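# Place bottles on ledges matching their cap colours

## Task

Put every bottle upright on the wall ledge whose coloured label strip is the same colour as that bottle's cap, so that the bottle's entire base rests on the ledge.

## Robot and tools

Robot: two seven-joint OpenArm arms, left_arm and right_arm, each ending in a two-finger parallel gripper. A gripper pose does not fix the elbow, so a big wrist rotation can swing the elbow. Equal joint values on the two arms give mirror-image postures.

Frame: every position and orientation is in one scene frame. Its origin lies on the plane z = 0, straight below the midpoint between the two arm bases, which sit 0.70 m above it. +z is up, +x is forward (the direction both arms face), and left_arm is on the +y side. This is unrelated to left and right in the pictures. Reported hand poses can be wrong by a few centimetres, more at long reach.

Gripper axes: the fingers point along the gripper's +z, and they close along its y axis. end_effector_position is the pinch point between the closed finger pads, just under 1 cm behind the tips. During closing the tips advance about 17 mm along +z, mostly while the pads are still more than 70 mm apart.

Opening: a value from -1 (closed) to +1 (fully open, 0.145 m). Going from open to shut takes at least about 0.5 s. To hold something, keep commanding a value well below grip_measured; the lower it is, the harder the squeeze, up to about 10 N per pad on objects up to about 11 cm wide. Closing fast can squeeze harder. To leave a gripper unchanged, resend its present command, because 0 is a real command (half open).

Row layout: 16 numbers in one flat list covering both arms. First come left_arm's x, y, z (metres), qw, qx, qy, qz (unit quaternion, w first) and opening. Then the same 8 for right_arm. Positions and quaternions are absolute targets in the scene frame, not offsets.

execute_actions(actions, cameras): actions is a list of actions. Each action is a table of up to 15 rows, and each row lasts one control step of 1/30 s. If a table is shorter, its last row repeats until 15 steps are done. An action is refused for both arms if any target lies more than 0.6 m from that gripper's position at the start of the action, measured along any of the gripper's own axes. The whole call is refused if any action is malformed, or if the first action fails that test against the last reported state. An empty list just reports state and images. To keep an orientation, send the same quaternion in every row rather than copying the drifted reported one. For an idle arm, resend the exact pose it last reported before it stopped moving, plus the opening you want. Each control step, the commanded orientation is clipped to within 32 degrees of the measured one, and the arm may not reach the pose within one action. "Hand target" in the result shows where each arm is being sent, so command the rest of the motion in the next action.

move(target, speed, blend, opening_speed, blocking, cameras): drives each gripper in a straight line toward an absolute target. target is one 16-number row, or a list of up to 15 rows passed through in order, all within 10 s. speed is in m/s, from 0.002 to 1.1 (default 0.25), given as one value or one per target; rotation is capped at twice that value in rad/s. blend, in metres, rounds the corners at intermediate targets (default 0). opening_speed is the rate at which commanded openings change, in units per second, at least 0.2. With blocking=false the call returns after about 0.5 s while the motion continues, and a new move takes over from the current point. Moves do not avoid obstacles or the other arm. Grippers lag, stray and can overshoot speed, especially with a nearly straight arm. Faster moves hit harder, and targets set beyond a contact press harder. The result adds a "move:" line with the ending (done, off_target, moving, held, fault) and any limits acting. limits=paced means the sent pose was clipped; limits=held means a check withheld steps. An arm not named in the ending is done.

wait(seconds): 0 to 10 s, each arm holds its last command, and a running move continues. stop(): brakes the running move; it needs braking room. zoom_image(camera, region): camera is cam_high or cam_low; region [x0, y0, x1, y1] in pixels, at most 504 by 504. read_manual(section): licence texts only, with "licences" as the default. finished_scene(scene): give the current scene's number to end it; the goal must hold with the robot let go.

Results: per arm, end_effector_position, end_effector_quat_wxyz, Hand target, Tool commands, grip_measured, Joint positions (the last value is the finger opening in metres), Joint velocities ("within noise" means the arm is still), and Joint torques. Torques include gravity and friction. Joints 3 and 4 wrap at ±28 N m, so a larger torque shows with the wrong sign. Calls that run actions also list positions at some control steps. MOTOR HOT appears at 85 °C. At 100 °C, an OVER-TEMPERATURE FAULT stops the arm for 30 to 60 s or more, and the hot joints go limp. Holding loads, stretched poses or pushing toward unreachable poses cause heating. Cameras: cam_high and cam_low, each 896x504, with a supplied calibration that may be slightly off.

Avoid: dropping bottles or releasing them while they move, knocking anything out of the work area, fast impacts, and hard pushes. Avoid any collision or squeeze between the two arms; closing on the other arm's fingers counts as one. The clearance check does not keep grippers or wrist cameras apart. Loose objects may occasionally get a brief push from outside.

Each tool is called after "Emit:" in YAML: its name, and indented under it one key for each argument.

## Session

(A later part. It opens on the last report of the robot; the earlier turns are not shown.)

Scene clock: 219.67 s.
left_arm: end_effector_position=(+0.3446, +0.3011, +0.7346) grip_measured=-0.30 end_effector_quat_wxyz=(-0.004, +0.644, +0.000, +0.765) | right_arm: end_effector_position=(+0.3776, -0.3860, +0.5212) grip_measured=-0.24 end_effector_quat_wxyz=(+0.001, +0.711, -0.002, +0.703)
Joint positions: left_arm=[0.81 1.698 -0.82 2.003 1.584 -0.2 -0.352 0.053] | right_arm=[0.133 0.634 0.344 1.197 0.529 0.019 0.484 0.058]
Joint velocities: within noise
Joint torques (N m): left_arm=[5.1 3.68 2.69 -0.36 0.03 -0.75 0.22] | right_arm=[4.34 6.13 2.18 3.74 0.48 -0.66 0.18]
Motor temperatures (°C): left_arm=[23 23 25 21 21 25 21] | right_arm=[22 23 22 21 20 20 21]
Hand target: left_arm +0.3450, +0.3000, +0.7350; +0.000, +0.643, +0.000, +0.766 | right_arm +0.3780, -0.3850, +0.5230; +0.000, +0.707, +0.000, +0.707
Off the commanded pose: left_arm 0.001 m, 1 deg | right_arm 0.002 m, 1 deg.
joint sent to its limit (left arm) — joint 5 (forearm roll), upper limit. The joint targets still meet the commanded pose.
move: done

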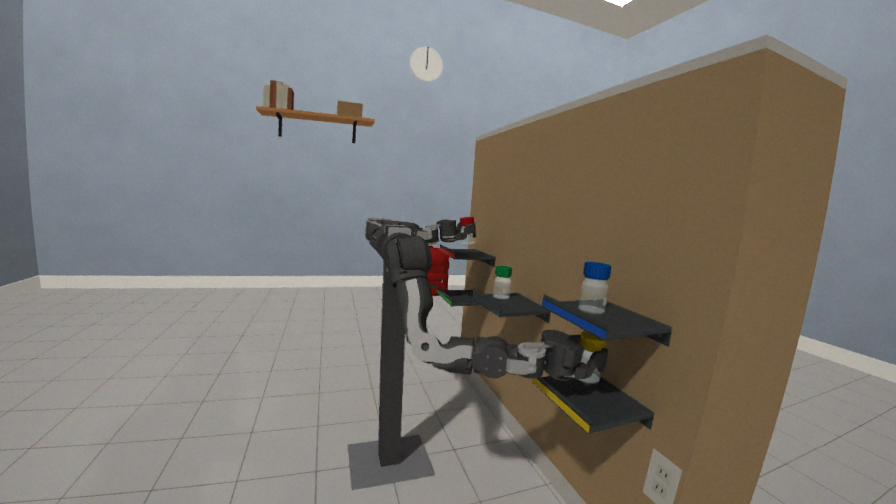

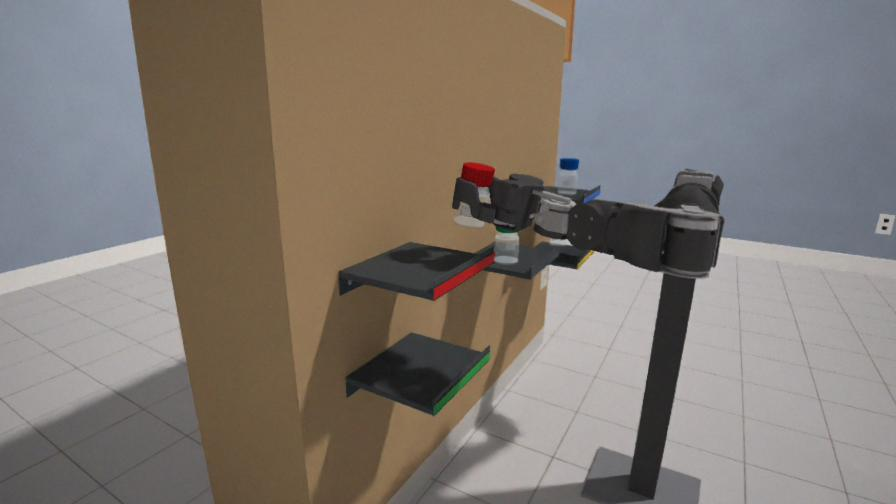

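Emit:
move:
  target:
    - [0.385,0.385,0.725,0,0.7071,0,0.7071,-0.8,0.378,-0.385,0.495,0,0.7071,0,0.7071,-0.8]
    - [0.385,0.385,0.70,0,0.7071,0,0.7071,-0.8,0.378,-0.385,0.484,0,0.7071,0,0.7071,-0.8]
    - [0.385,0.385,0.676,0,0.7071,0,0.7071,-0.8,0.378,-0.385,0.475,0,0.7071,0,0.7071,-0.8]
  speed: [0.2,0.1,0.06]

Emit:
zoom_image:
  camera: "cam_high"
  region: [520, 240, 700, 440]

Emit:
zoom_image:
  camera: "cam_low"
  region: [330, 150, 510, 320]

Scene clock: 230.70 s.
left_arm: end_effector_position=(+0.3846, +0.3861, +0.6838) grip_measured=-0.30 end_effector_quat_wxyz=(-0.002, +0.698, +0.002, +0.716) | right_arm: end_effector_position=(+0.3797, -0.3872, +0.4893) grip_measured=-0.24 end_effector_quat_wxyz=(+0.003, +0.690, +0.001, +0.724)
Joint positions: left_arm=[0.926 1.537 -0.982 1.487 1.556 -0.081 0.05 0.053] | right_arm=[0.184 0.607 0.271 0.985 0.542 -0.221 0.532 0.058]
Joint velocities: within noise
Joint torques (N m): left_arm=[3.73 4.29 2.22 0.12 0.12 -0.36 0.19] | right_arm=[1.99 5.16 -0.14 1.8 -0.04 0.3 -0.11]
Motor temperatures (°C): left_arm=[23 23 25 21 21 25 21] | right_arm=[22 24 22 21 20 21 21]
Hand target: left_arm +0.3849, +0.3851, +0.6760; +0.000, +0.707, +0.000, +0.707 | right_arm +0.3776, -0.3849, +0.4751; +0.000, +0.707, +0.000, +0.707
Off the commanded pose: left_arm 0.008 m, 1 deg | right_arm 0.015 m, 3 deg.
move: off_target (left_arm, right_arm)

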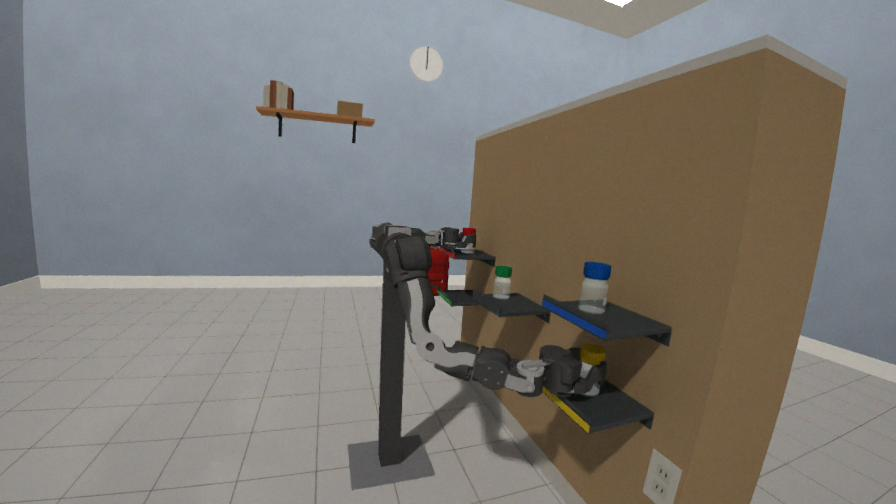

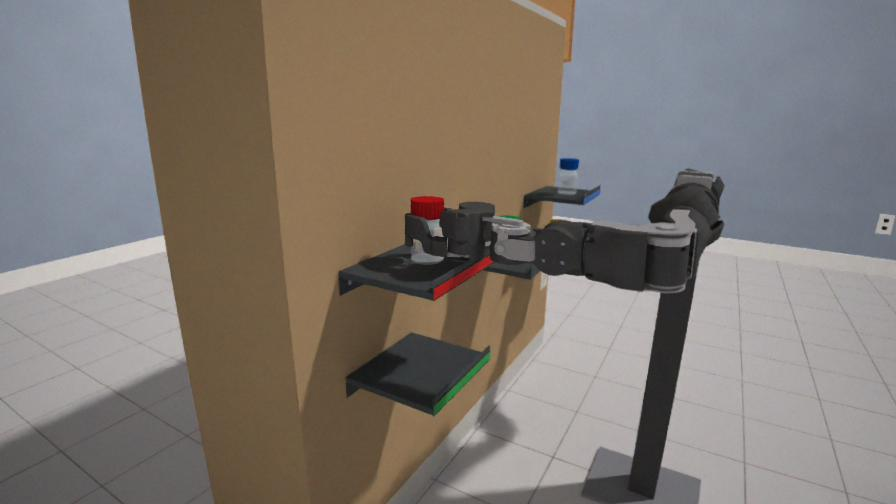

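Scaled by 2.520 from the camera's 896x504 image, which has a finer 1280x720 frame.

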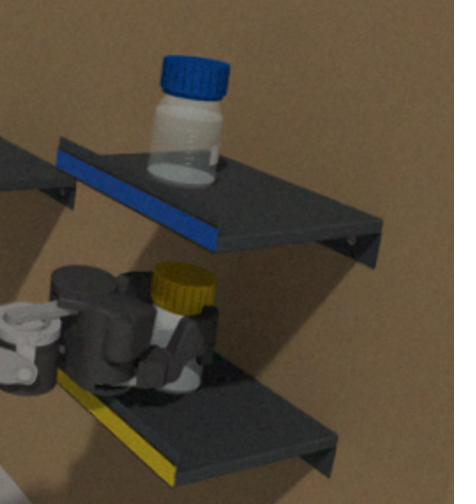

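Scaled by 2.800 from the camera's 896x504 image, which has a finer 1280x720 frame.

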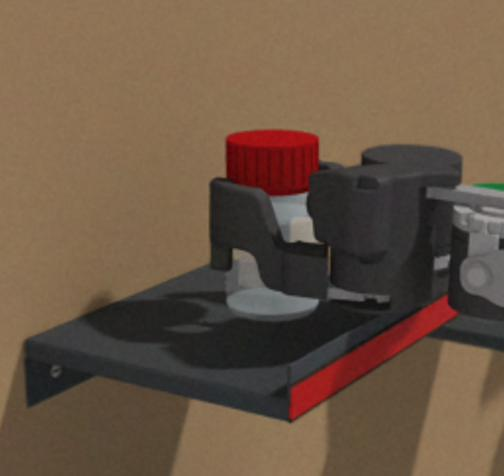

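Emit:
move:
  target:
    - [0.385,0.386,0.683,0,0.7071,0,0.7071,-0.8,0.379,-0.386,0.487,0,0.7071,0,0.7071,-0.8]
    - [0.385,0.386,0.683,0,0.7071,0,0.7071,0.1,0.379,-0.386,0.487,0,0.7071,0,0.7071,0.1]
    - [0.31,0.386,0.692,0,0.7071,0,0.7071,0.1,0.305,-0.386,0.495,0,0.7071,0,0.7071,0.1]
    - [0.30,0.30,0.72,0,0.6428,0,0.766,0.1,0.27,-0.30,0.50,0,0.7071,0,0.7071,0.1]
    - [0.30,0.21,0.70,0,0.5736,0,0.8192,0.1,0.27,-0.26,0.48,0,0.7071,0,0.7071,0.1]
    - [0.29,0.14,0.62,0,0.6428,0,0.766,0.2,0.27,-0.26,0.47,0,0.7071,0,0.7071,0.1]
    - [0.305,0.039,0.592,0,0.7071,0,0.7071,0.2,0.27,-0.26,0.46,0,0.7071,0,0.7071,0.1]
  speed: [0.05,0.1,0.2,0.3,0.3,0.3,0.25]
  opening_speed: 1.5

Emit:
zoom_image:
  camera: "cam_high"
  region: [420, 220, 680, 440]

Emit:
zoom_image:
  camera: "cam_low"
  region: [380, 150, 620, 320]

Scene clock: 253.43 s.
left_arm: end_effector_position=(+0.3046, +0.0380, +0.5936) grip_measured=+0.20 end_effector_quat_wxyz=(+0.004, +0.706, -0.001, +0.709) | right_arm: end_effector_position=(+0.2698, -0.2615, +0.4608) grip_measured=+0.10 end_effector_quat_wxyz=(+0.002, +0.707, -0.002, +0.707)
Joint positions: left_arm=[0.826 0.47 -1.464 2.141 0.876 0.131 -1.577 0.09] | right_arm=[-0.474 0.241 0.313 1.748 0.358 -0.213 0.255 0.083]
Joint velocities: within noise
Joint torques (N m): left_arm=[5.34 -0.38 2.4 2.5 -0.41 0.02 -0.02] | right_arm=[0.99 2.76 0.53 3.47 0.23 -0.53 0.11]
Motor temperatures (°C): left_arm=[22 23 25 21 21 24 21] | right_arm=[21 24 22 21 20 20 21]
Hand target: left_arm +0.3050, +0.0390, +0.5920; +0.000, +0.707, +0.000, +0.707 | right_arm +0.2700, -0.2599, +0.4600; +0.000, +0.707, +0.000, +0.707
Off the commanded pose: left_arm 0.002 m, 1 deg | right_arm 0.002 m, 0 deg.
joint sent to its limit (left arm) — joint 7 (wrist yaw), lower limit. The joint targets still meet the commanded pose.
move: done; target 2's new opening was sent with right_arm's hand 0.004 m and 1 deg from that target

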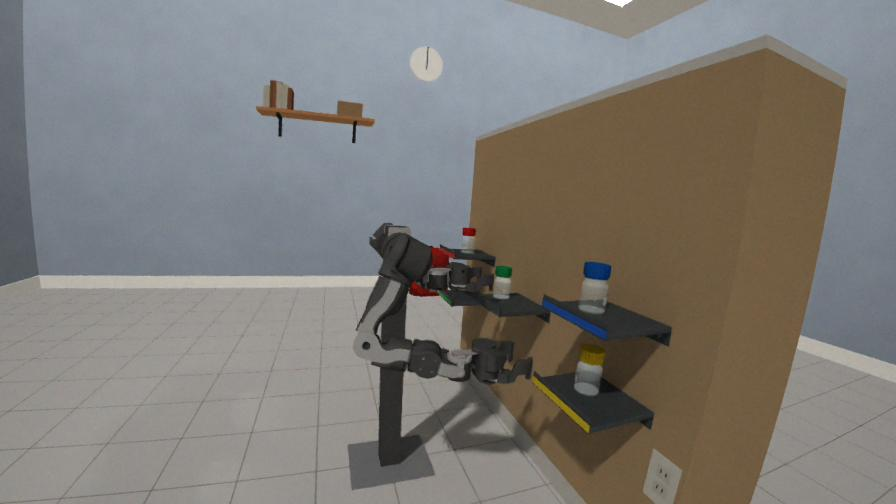

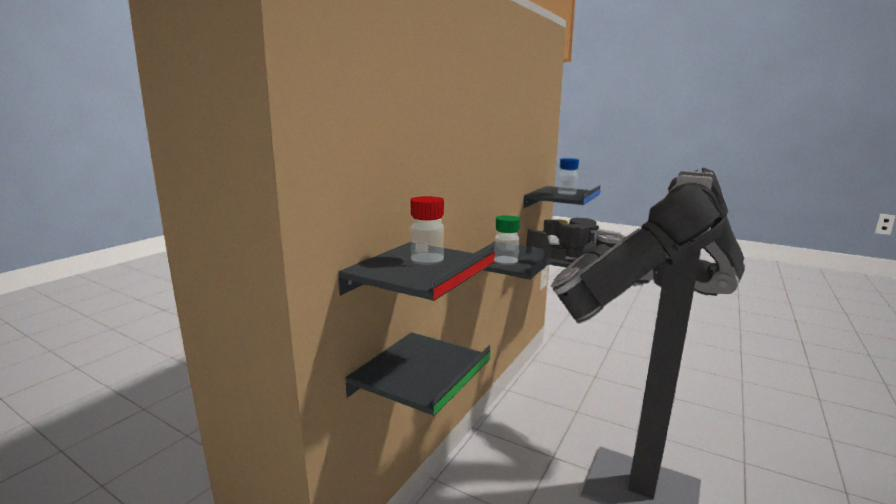

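Scaled by 1.938 from the camera's 896x504 image, which has a finer 1280x720 frame.

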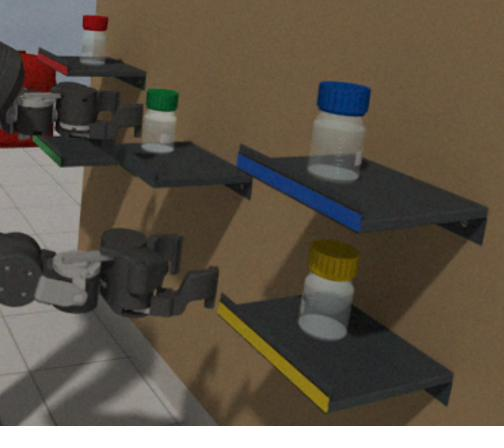

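Scaled by 2.100 from the camera's 896x504 image, which has a finer 1280x720 frame.

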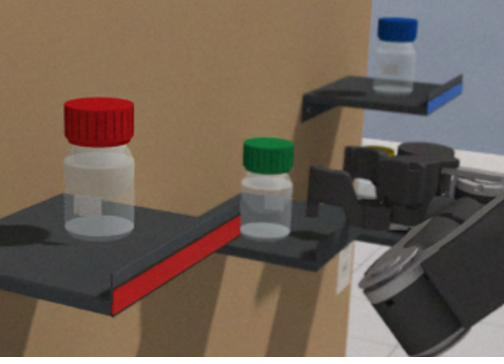

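Emit:
move:
  target:
    - [0.38,0.039,0.588,0,0.7071,0,0.7071,0.2,0.27,-0.26,0.46,0,0.7071,0,0.7071,0.1]
    - [0.38,0.039,0.588,0,0.7071,0,0.7071,-0.8,0.27,-0.26,0.46,0,0.7071,0,0.7071,0.1]
    - [0.38,0.042,0.635,0,0.7071,0,0.7071,-0.8,0.27,-0.26,0.46,0,0.7071,0,0.7071,0.1]
    - [0.34,0.13,0.64,0,0.6755,0,0.7373,-0.8,0.27,-0.26,0.46,0,0.7071,0,0.7071,0.1]
    - [0.305,0.21,0.60,0,0.6428,0,0.766,-0.8,0.27,-0.26,0.46,0,0.7071,0,0.7071,0.1]
  speed: [0.2,0.1,0.15,0.25,0.25]
  opening_speed: 1.5

Scene clock: 267.40 s.
left_arm: end_effector_position=(+0.3047, +0.2118, +0.5978) grip_measured=-0.26 end_effector_quat_wxyz=(-0.005, +0.647, +0.002, +0.762) | right_arm: end_effector_position=(+0.2698, -0.2615, +0.4609) grip_measured=+0.10 end_effector_quat_wxyz=(+0.002, +0.707, -0.002, +0.707)
Joint positions: left_arm=[0.67 1.367 -1.373 2.196 0.837 -0.519 -1.02 0.056] | right_arm=[-0.474 0.241 0.313 1.748 0.358 -0.213 0.255 0.083]
Joint velocities: within noise
Joint torques (N m): left_arm=[4.63 3.18 2.51 2.69 -0.47 -0.61 0.19] | right_arm=[0.88 2.7 0.64 3.45 0.23 -0.52 0.11]
Motor temperatures (°C): left_arm=[23 22 25 21 22 24 21] | right_arm=[21 23 22 21 20 20 21]
Hand target: left_arm +0.3050, +0.2100, +0.6000; +0.000, +0.643, +0.000, +0.766 | right_arm +0.2700, -0.2599, +0.4600; +0.000, +0.707, +0.000, +0.707
Off the commanded pose: left_arm 0.003 m, 1 deg | right_arm 0.002 m, 0 deg.
move: done

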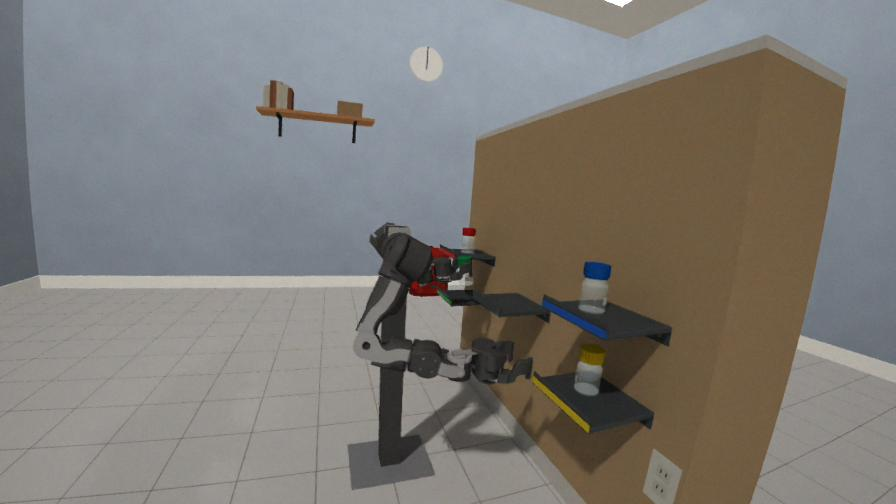

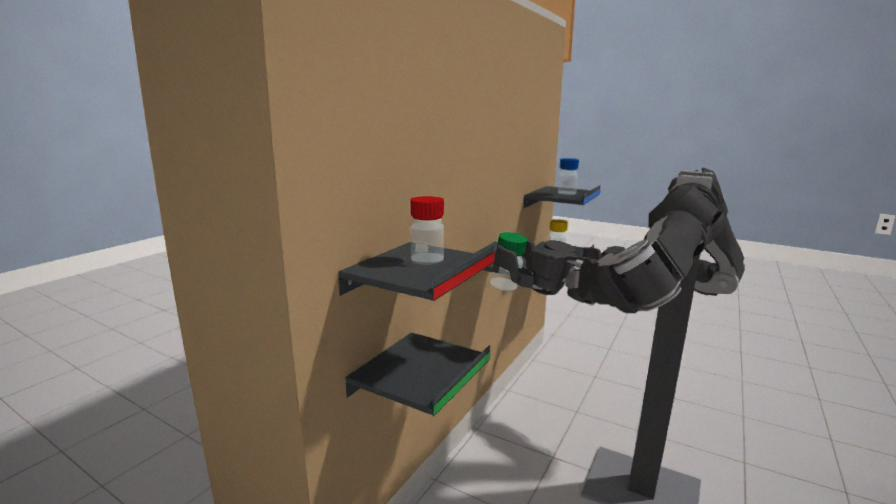

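Emit:
move:
  target:
    - [0.30,0.215,0.53,0,0.6755,0,0.7373,-0.8,0.27,-0.26,0.46,0,0.7071,0,0.7071,0.1]
    - [0.325,0.28,0.526,0,0.7071,0,0.7071,-0.8,0.27,-0.26,0.46,0,0.7071,0,0.7071,0.1]
    - [0.38,0.385,0.524,0,0.7071,0,0.7071,-0.8,0.27,-0.26,0.46,0,0.7071,0,0.7071,0.1]
    - [0.38,0.385,0.495,0,0.7071,0,0.7071,-0.8,0.27,-0.26,0.46,0,0.7071,0,0.7071,0.1]
    - [0.38,0.385,0.478,0,0.7071,0,0.7071,-0.8,0.27,-0.26,0.46,0,0.7071,0,0.7071,0.1]
  speed: [0.25,0.25,0.2,0.1,0.05]

Emit:
zoom_image:
  camera: "cam_low"
  region: [330, 270, 530, 430]

Scene clock: 278.63 s.
left_arm: end_effector_position=(+0.3825, +0.3891, +0.4986) grip_measured=-0.26 end_effector_quat_wxyz=(-0.008, +0.679, +0.000, +0.734) | right_arm: end_effector_position=(+0.2698, -0.2615, +0.4609) grip_measured=+0.10 end_effector_quat_wxyz=(+0.002, +0.707, -0.002, +0.707)
Joint positions: left_arm=[0.641 1.136 -1.29 0.99 1.588 -0.761 0.199 0.056] | right_arm=[-0.474 0.241 0.313 1.748 0.358 -0.213 0.255 0.083]
Joint velocities: within noise
Joint torques (N m): left_arm=[2.12 3.86 0.32 -0.43 0.15 0.93 0.14] | right_arm=[0.99 2.94 0.44 3.45 0.23 -0.52 0.14]
Motor temperatures (°C): left_arm=[23 22 25 21 22 25 21] | right_arm=[21 23 22 21 20 20 21]
Hand target: left_arm +0.3790, +0.3846, +0.4785; +0.000, +0.707, +0.000, +0.707 | right_arm +0.2700, -0.2599, +0.4600; +0.000, +0.707, +0.000, +0.707
Off the commanded pose: left_arm 0.021 m, 5 deg | right_arm 0.002 m, 0 deg.
joint read past its limit (left arm) — joint 5 (forearm roll), upper limit.
joint sent to its limit (left arm) — joint 5 (forearm roll), upper limit. The joint targets still meet the commanded pose.
move: off_target (left_arm)

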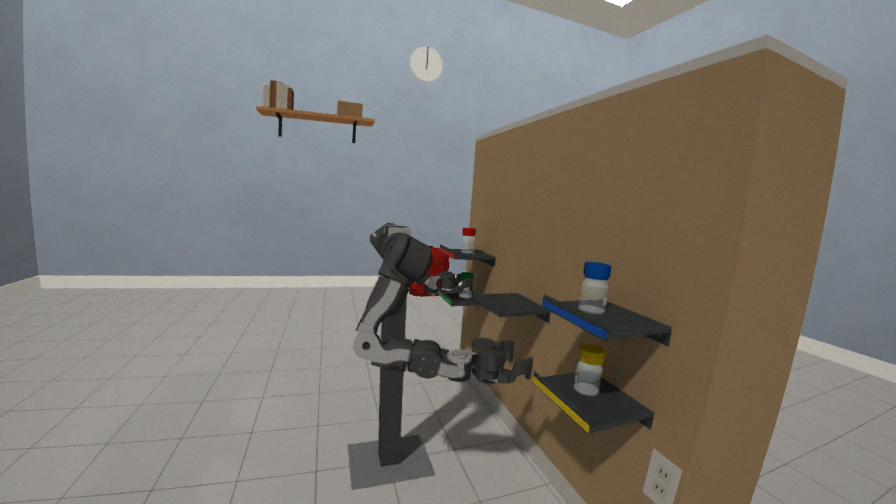

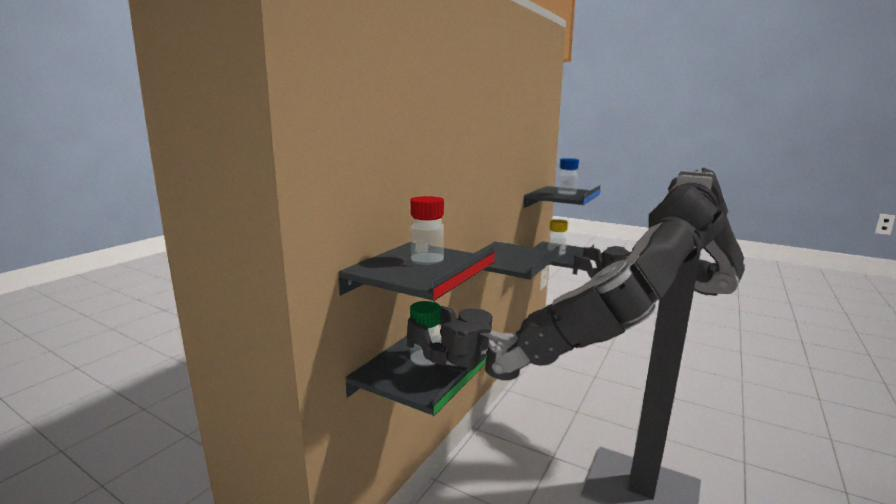

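Scaled by 2.520 from the camera's 896x504 image, which has a finer 1280x720 frame.

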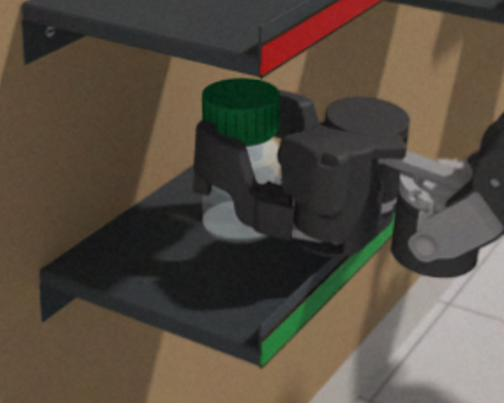

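Emit:
move:
  target: [0.38,0.385,0.506,0,0.7071,0,0.7071,-0.8,0.27,-0.26,0.46,0,0.7071,0,0.7071,0.1]
  speed: 0.1
  cameras: ["cam_low"]

Emit:
zoom_image:
  camera: "cam_low"
  region: [350, 280, 530, 430]

Scene clock: 296.07 s.
left_arm: end_effector_position=(+0.3796, +0.3835, +0.5036) grip_measured=-0.26 end_effector_quat_wxyz=(+0.003, +0.710, -0.001, +0.704) | right_arm: end_effector_position=(+0.2698, -0.2615, +0.4609) grip_measured=+0.10 end_effector_quat_wxyz=(+0.002, +0.707, -0.002, +0.707)
Joint positions: left_arm=[0.673 1.219 -1.311 1.116 1.571 -0.651 0.15 0.056] | right_arm=[-0.474 0.241 0.313 1.748 0.358 -0.213 0.255 0.083]
Joint velocities: within noise
Joint torques (N m): left_arm=[6.61 6.55 2.91 0.44 0.17 -0.79 -0.01] | right_arm=[0.96 2.76 0.51 3.43 0.23 -0.53 0.12]
Motor temperatures (°C): left_arm=[22 23 24 21 22 25 21] | right_arm=[21 23 22 21 20 20 21]
Hand target: left_arm +0.3800, +0.3849, +0.5060; +0.000, +0.707, +0.000, +0.707 | right_arm +0.2700, -0.2599, +0.4600; +0.000, +0.707, +0.000, +0.707
Off the commanded pose: left_arm 0.003 m, 1 deg | right_arm 0.002 m, 0 deg.
move: done
Images, in order (width x height): cam_low 896x504.

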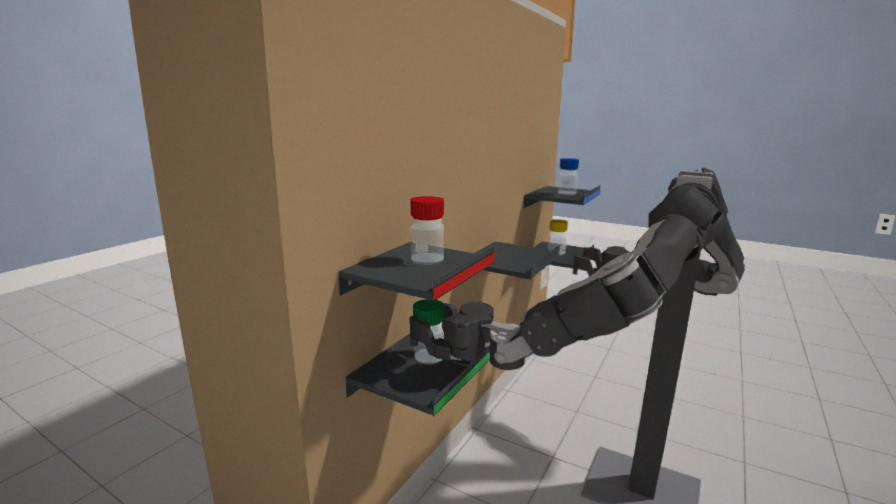

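Scaled by 2.800 from the camera's 896x504 image, which has a finer 1280x720 frame.

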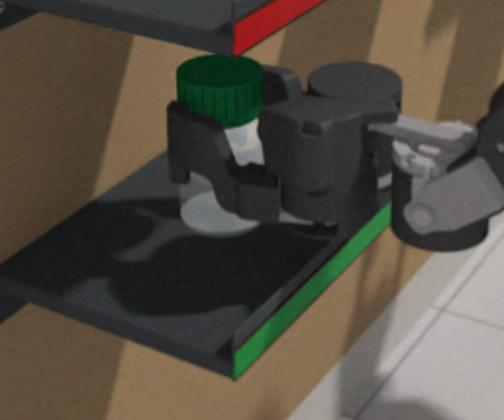

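Emit:
move:
  target: [0.38,0.385,0.500,0,0.7071,0,0.7071,-0.8,0.27,-0.26,0.46,0,0.7071,0,0.7071,0.1]
  speed: 0.05
  cameras: []

Emit:
move:
  target: [0.38,0.385,0.495,0,0.7071,0,0.7071,-0.8,0.27,-0.26,0.46,0,0.7071,0,0.7071,0.1]
  speed: 0.05
  cameras: ["cam_low"]

Emit:
zoom_image:
  camera: "cam_low"
  region: [350, 280, 530, 430]

Scene clock: 306.30 s.
left_arm: end_effector_position=(+0.3798, +0.3871, +0.5007) grip_measured=-0.26 end_effector_quat_wxyz=(-0.003, +0.709, +0.001, +0.705) | right_arm: end_effector_position=(+0.2698, -0.2615, +0.4609) grip_measured=+0.10 end_effector_quat_wxyz=(+0.002, +0.707, -0.002, +0.707)
Joint positions: left_arm=[0.668 1.205 -1.311 1.09 1.572 -0.661 0.151 0.056] | right_arm=[-0.474 0.241 0.313 1.748 0.358 -0.213 0.255 0.083]
Joint velocities: within noise
Joint torques (N m): left_arm=[5.53 5.16 2.58 0.17 0.27 -0.88 0.23] | right_arm=[0.99 2.62 0.54 3.47 0.24 -0.54 0.11]
Motor temperatures (°C): left_arm=[23 23 24 21 22 25 21] | right_arm=[21 23 22 21 20 21 21]
Hand target: left_arm +0.3800, +0.3850, +0.5001; +0.000, +0.707, +0.000, +0.707 | right_arm +0.2700, -0.2599, +0.4600; +0.000, +0.707, +0.000, +0.707
Off the commanded pose: left_arm 0.002 m, 0 deg | right_arm 0.002 m, 0 deg.
move: done
No camera images: "cameras" was empty.

Scene clock: 307.00 s.
left_arm: end_effector_position=(+0.3807, +0.3878, +0.5002) grip_measured=-0.26 end_effector_quat_wxyz=(-0.004, +0.702, +0.001, +0.712) | right_arm: end_effector_position=(+0.2698, -0.2615, +0.4609) grip_measured=+0.10 end_effector_quat_wxyz=(+0.002, +0.707, -0.002, +0.707)
Joint positions: left_arm=[0.665 1.19 -1.311 1.066 1.578 -0.684 0.162 0.056] | right_arm=[-0.474 0.241 0.313 1.748 0.358 -0.213 0.255 0.083]
Joint velocities: within noise
Joint torques (N m): left_arm=[4.92 4.84 1.72 0.09 0.25 -0.52 0.2] | right_arm=[0.99 2.76 0.58 3.56 0.25 -0.51 0.13]
Motor temperatures (°C): left_arm=[23 23 24 21 22 25 21] | right_arm=[21 23 22 21 20 21 21]
Hand target: left_arm +0.3799, +0.3850, +0.4950; +0.000, +0.707, +0.000, +0.707 | right_arm +0.2700, -0.2599, +0.4600; +0.000, +0.707, +0.000, +0.707
Off the commanded pose: left_arm 0.006 m, 1 deg | right_arm 0.002 m, 0 deg.
move: off_target (left_arm)
Images, in order (width x height): cam_low 896x504.

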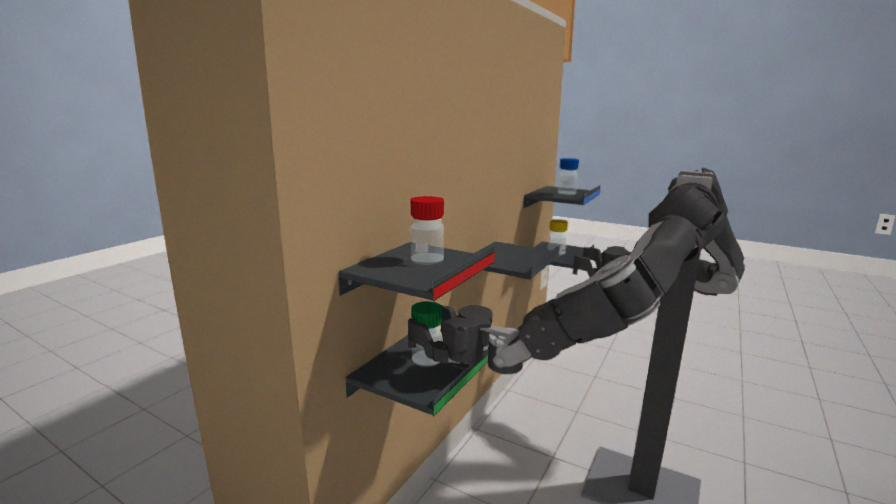

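Scaled by 2.800 from the camera's 896x504 image, which has a finer 1280x720 frame.

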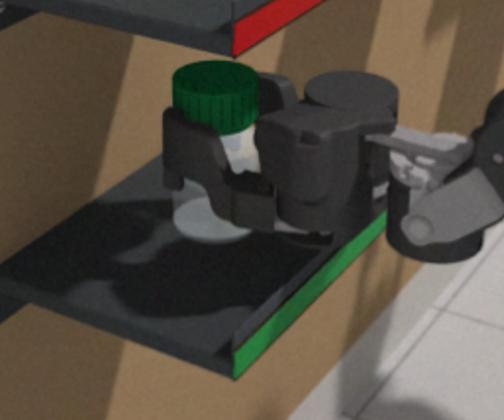

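Emit:
move:
  target:
    - [0.38,0.387,0.499,0,0.7071,0,0.7071,-0.8,0.27,-0.26,0.46,0,0.7071,0,0.7071,0.1]
    - [0.38,0.387,0.499,0,0.7071,0,0.7071,0.1,0.27,-0.26,0.46,0,0.7071,0,0.7071,0.1]
  speed: 0.05
  opening_speed: 1

Emit:
zoom_image:
  camera: "cam_low"
  region: [350, 280, 530, 430]

Scene clock: 335.07 s.
left_arm: end_effector_position=(+0.3803, +0.3874, +0.4996) grip_measured=+0.10 end_effector_quat_wxyz=(-0.002, +0.706, +0.001, +0.709) | right_arm: end_effector_position=(+0.2698, -0.2615, +0.4609) grip_measured=+0.10 end_effector_quat_wxyz=(+0.002, +0.707, -0.002, +0.707)
Joint positions: left_arm=[0.665 1.194 -1.311 1.071 1.582 -0.674 0.166 0.083] | right_arm=[-0.474 0.241 0.313 1.748 0.358 -0.213 0.255 0.083]
Joint velocities: within noise
Joint torques (N m): left_arm=[6.11 6.55 2.37 0.64 0.24 -0.52 0.23] | right_arm=[1.02 2.76 0.43 3.52 0.22 -0.54 0.13]
Motor temperatures (°C): left_arm=[23 24 24 21 21 25 21] | right_arm=[21 23 22 21 20 21 21]
Hand target: left_arm +0.3800, +0.3869, +0.4990; +0.000, +0.707, +0.000, +0.707 | right_arm +0.2700, -0.2599, +0.4600; +0.000, +0.707, +0.000, +0.707
Off the commanded pose: left_arm 0.001 m, 0 deg | right_arm 0.002 m, 0 deg.
move: done

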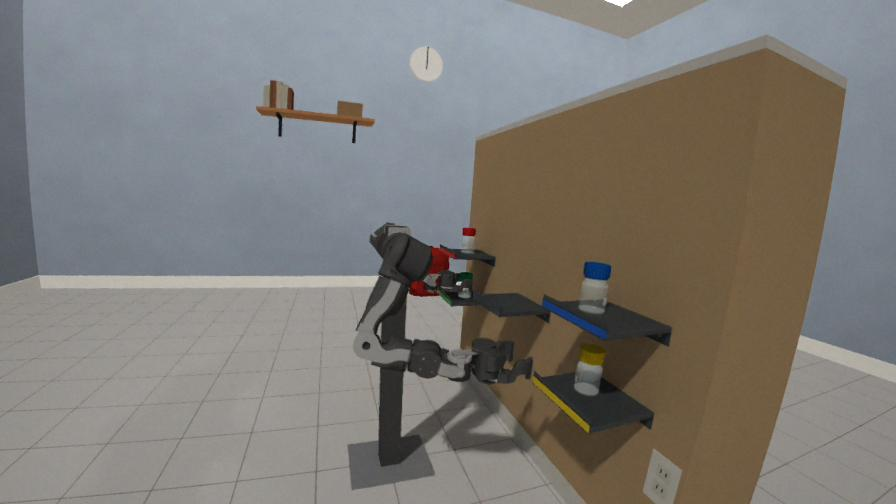

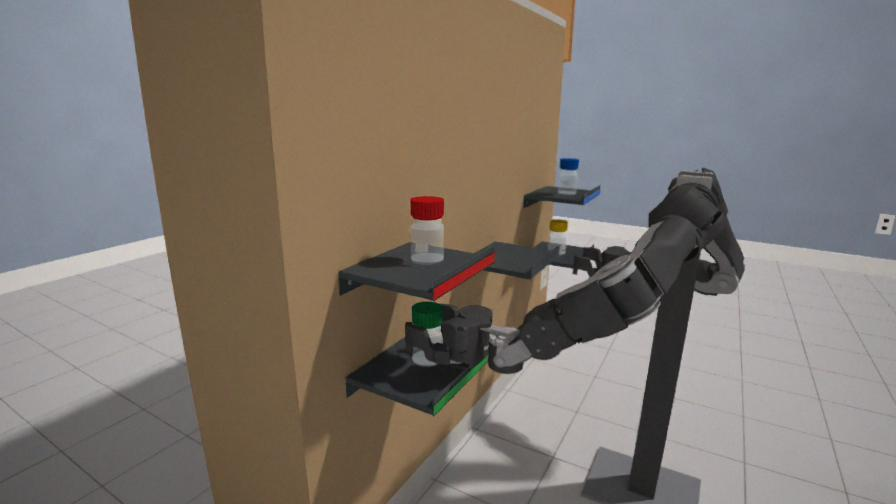

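Scaled by 2.800 from the camera's 896x504 image, which has a finer 1280x720 frame.

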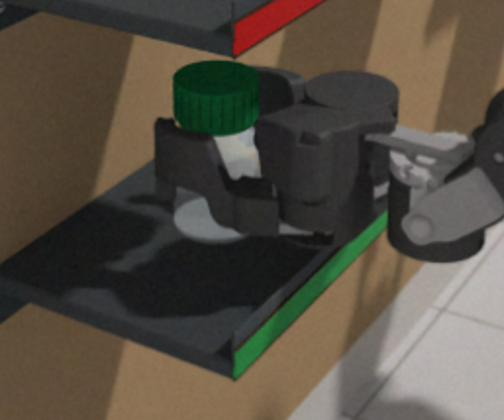

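Standing. Retract.

Emit:
move:
  target:
    - [0.305,0.387,0.503,0,0.7071,0,0.7071,0.1,0.27,-0.26,0.46,0,0.7071,0,0.7071,0.1]
    - [0.28,0.37,0.505,0,0.7071,0,0.7071,0.1,0.27,-0.26,0.46,0,0.7071,0,0.7071,0.1]
  speed: 0.2

Emit:
zoom_image:
  camera: "cam_low"
  region: [330, 170, 610, 430]

Scene clock: 344.33 s.
left_arm: end_effector_position=(+0.2811, +0.3704, +0.5074) grip_measured=+0.10 end_effector_quat_wxyz=(-0.001, +0.759, -0.001, +0.651) | right_arm: end_effector_position=(+0.2698, -0.2615, +0.4609) grip_measured=+0.10 end_effector_quat_wxyz=(+0.002, +0.707, -0.002, +0.707)
Joint positions: left_arm=[0.622 1.628 -1.563 1.641 1.555 -0.788 -0.021 0.083] | right_arm=[-0.474 0.241 0.313 1.748 0.358 -0.213 0.255 0.083]
Joint velocities: within noise
Joint torques (N m): left_arm=[2.65 5.87 1.4 0.34 0.07 -0.65 0.01] | right_arm=[0.94 2.81 0.53 3.51 0.23 -0.55 0.14]
Motor temperatures (°C): left_arm=[23 24 24 21 21 25 21] | right_arm=[21 23 22 21 20 21 21]
Hand target: left_arm +0.2802, +0.3701, +0.5052; -0.001, +0.761, +0.000, +0.649 | right_arm +0.2700, -0.2599, +0.4600; +0.000, +0.707, +0.000, +0.707
Off the commanded pose: left_arm 0.003 m, 9 deg | right_arm 0.002 m, 0 deg.
joint sent to its limit (left arm) — joint 3 (upper arm roll), lower limit; joint 6 (wrist pitch), lower limit. The joint targets are off in orientation, not in position.
move: off_target (left_arm)

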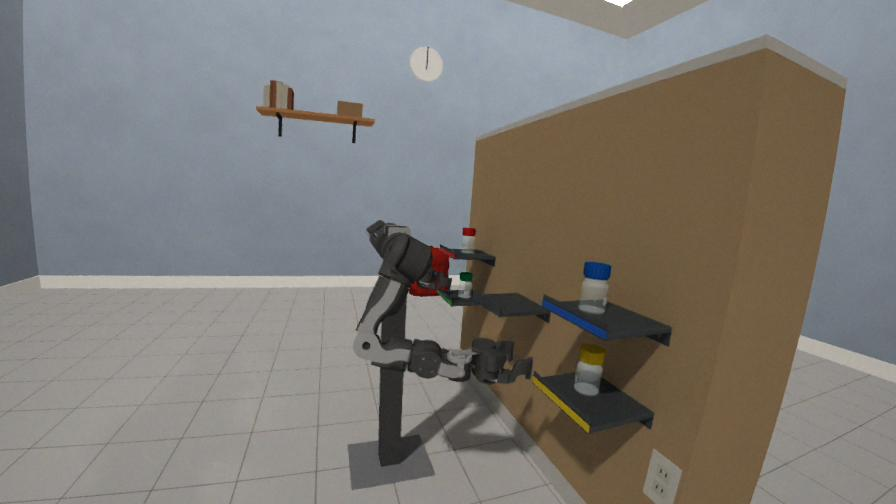

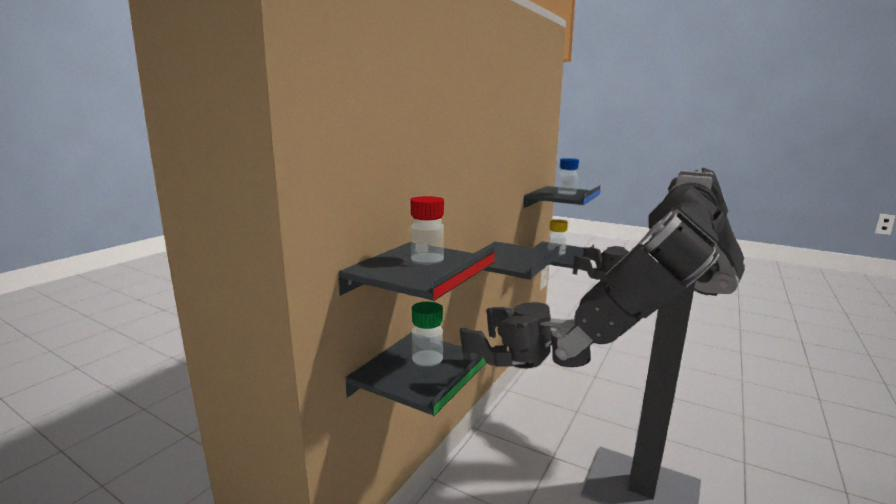

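Scaled by 1.800 from the camera's 896x504 image, which has a finer 1280x720 frame.

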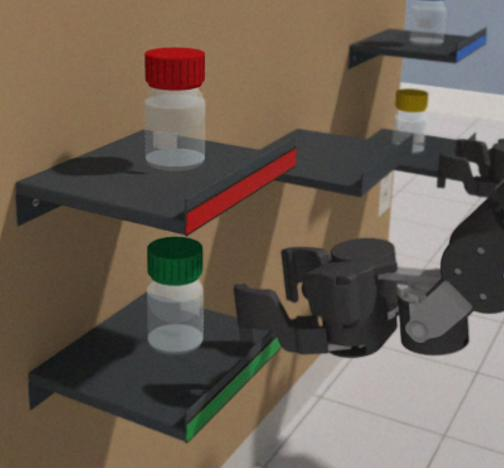

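All placed.

Emit:
finished_scene:
  scene: 2

The scene is finished: the task was done.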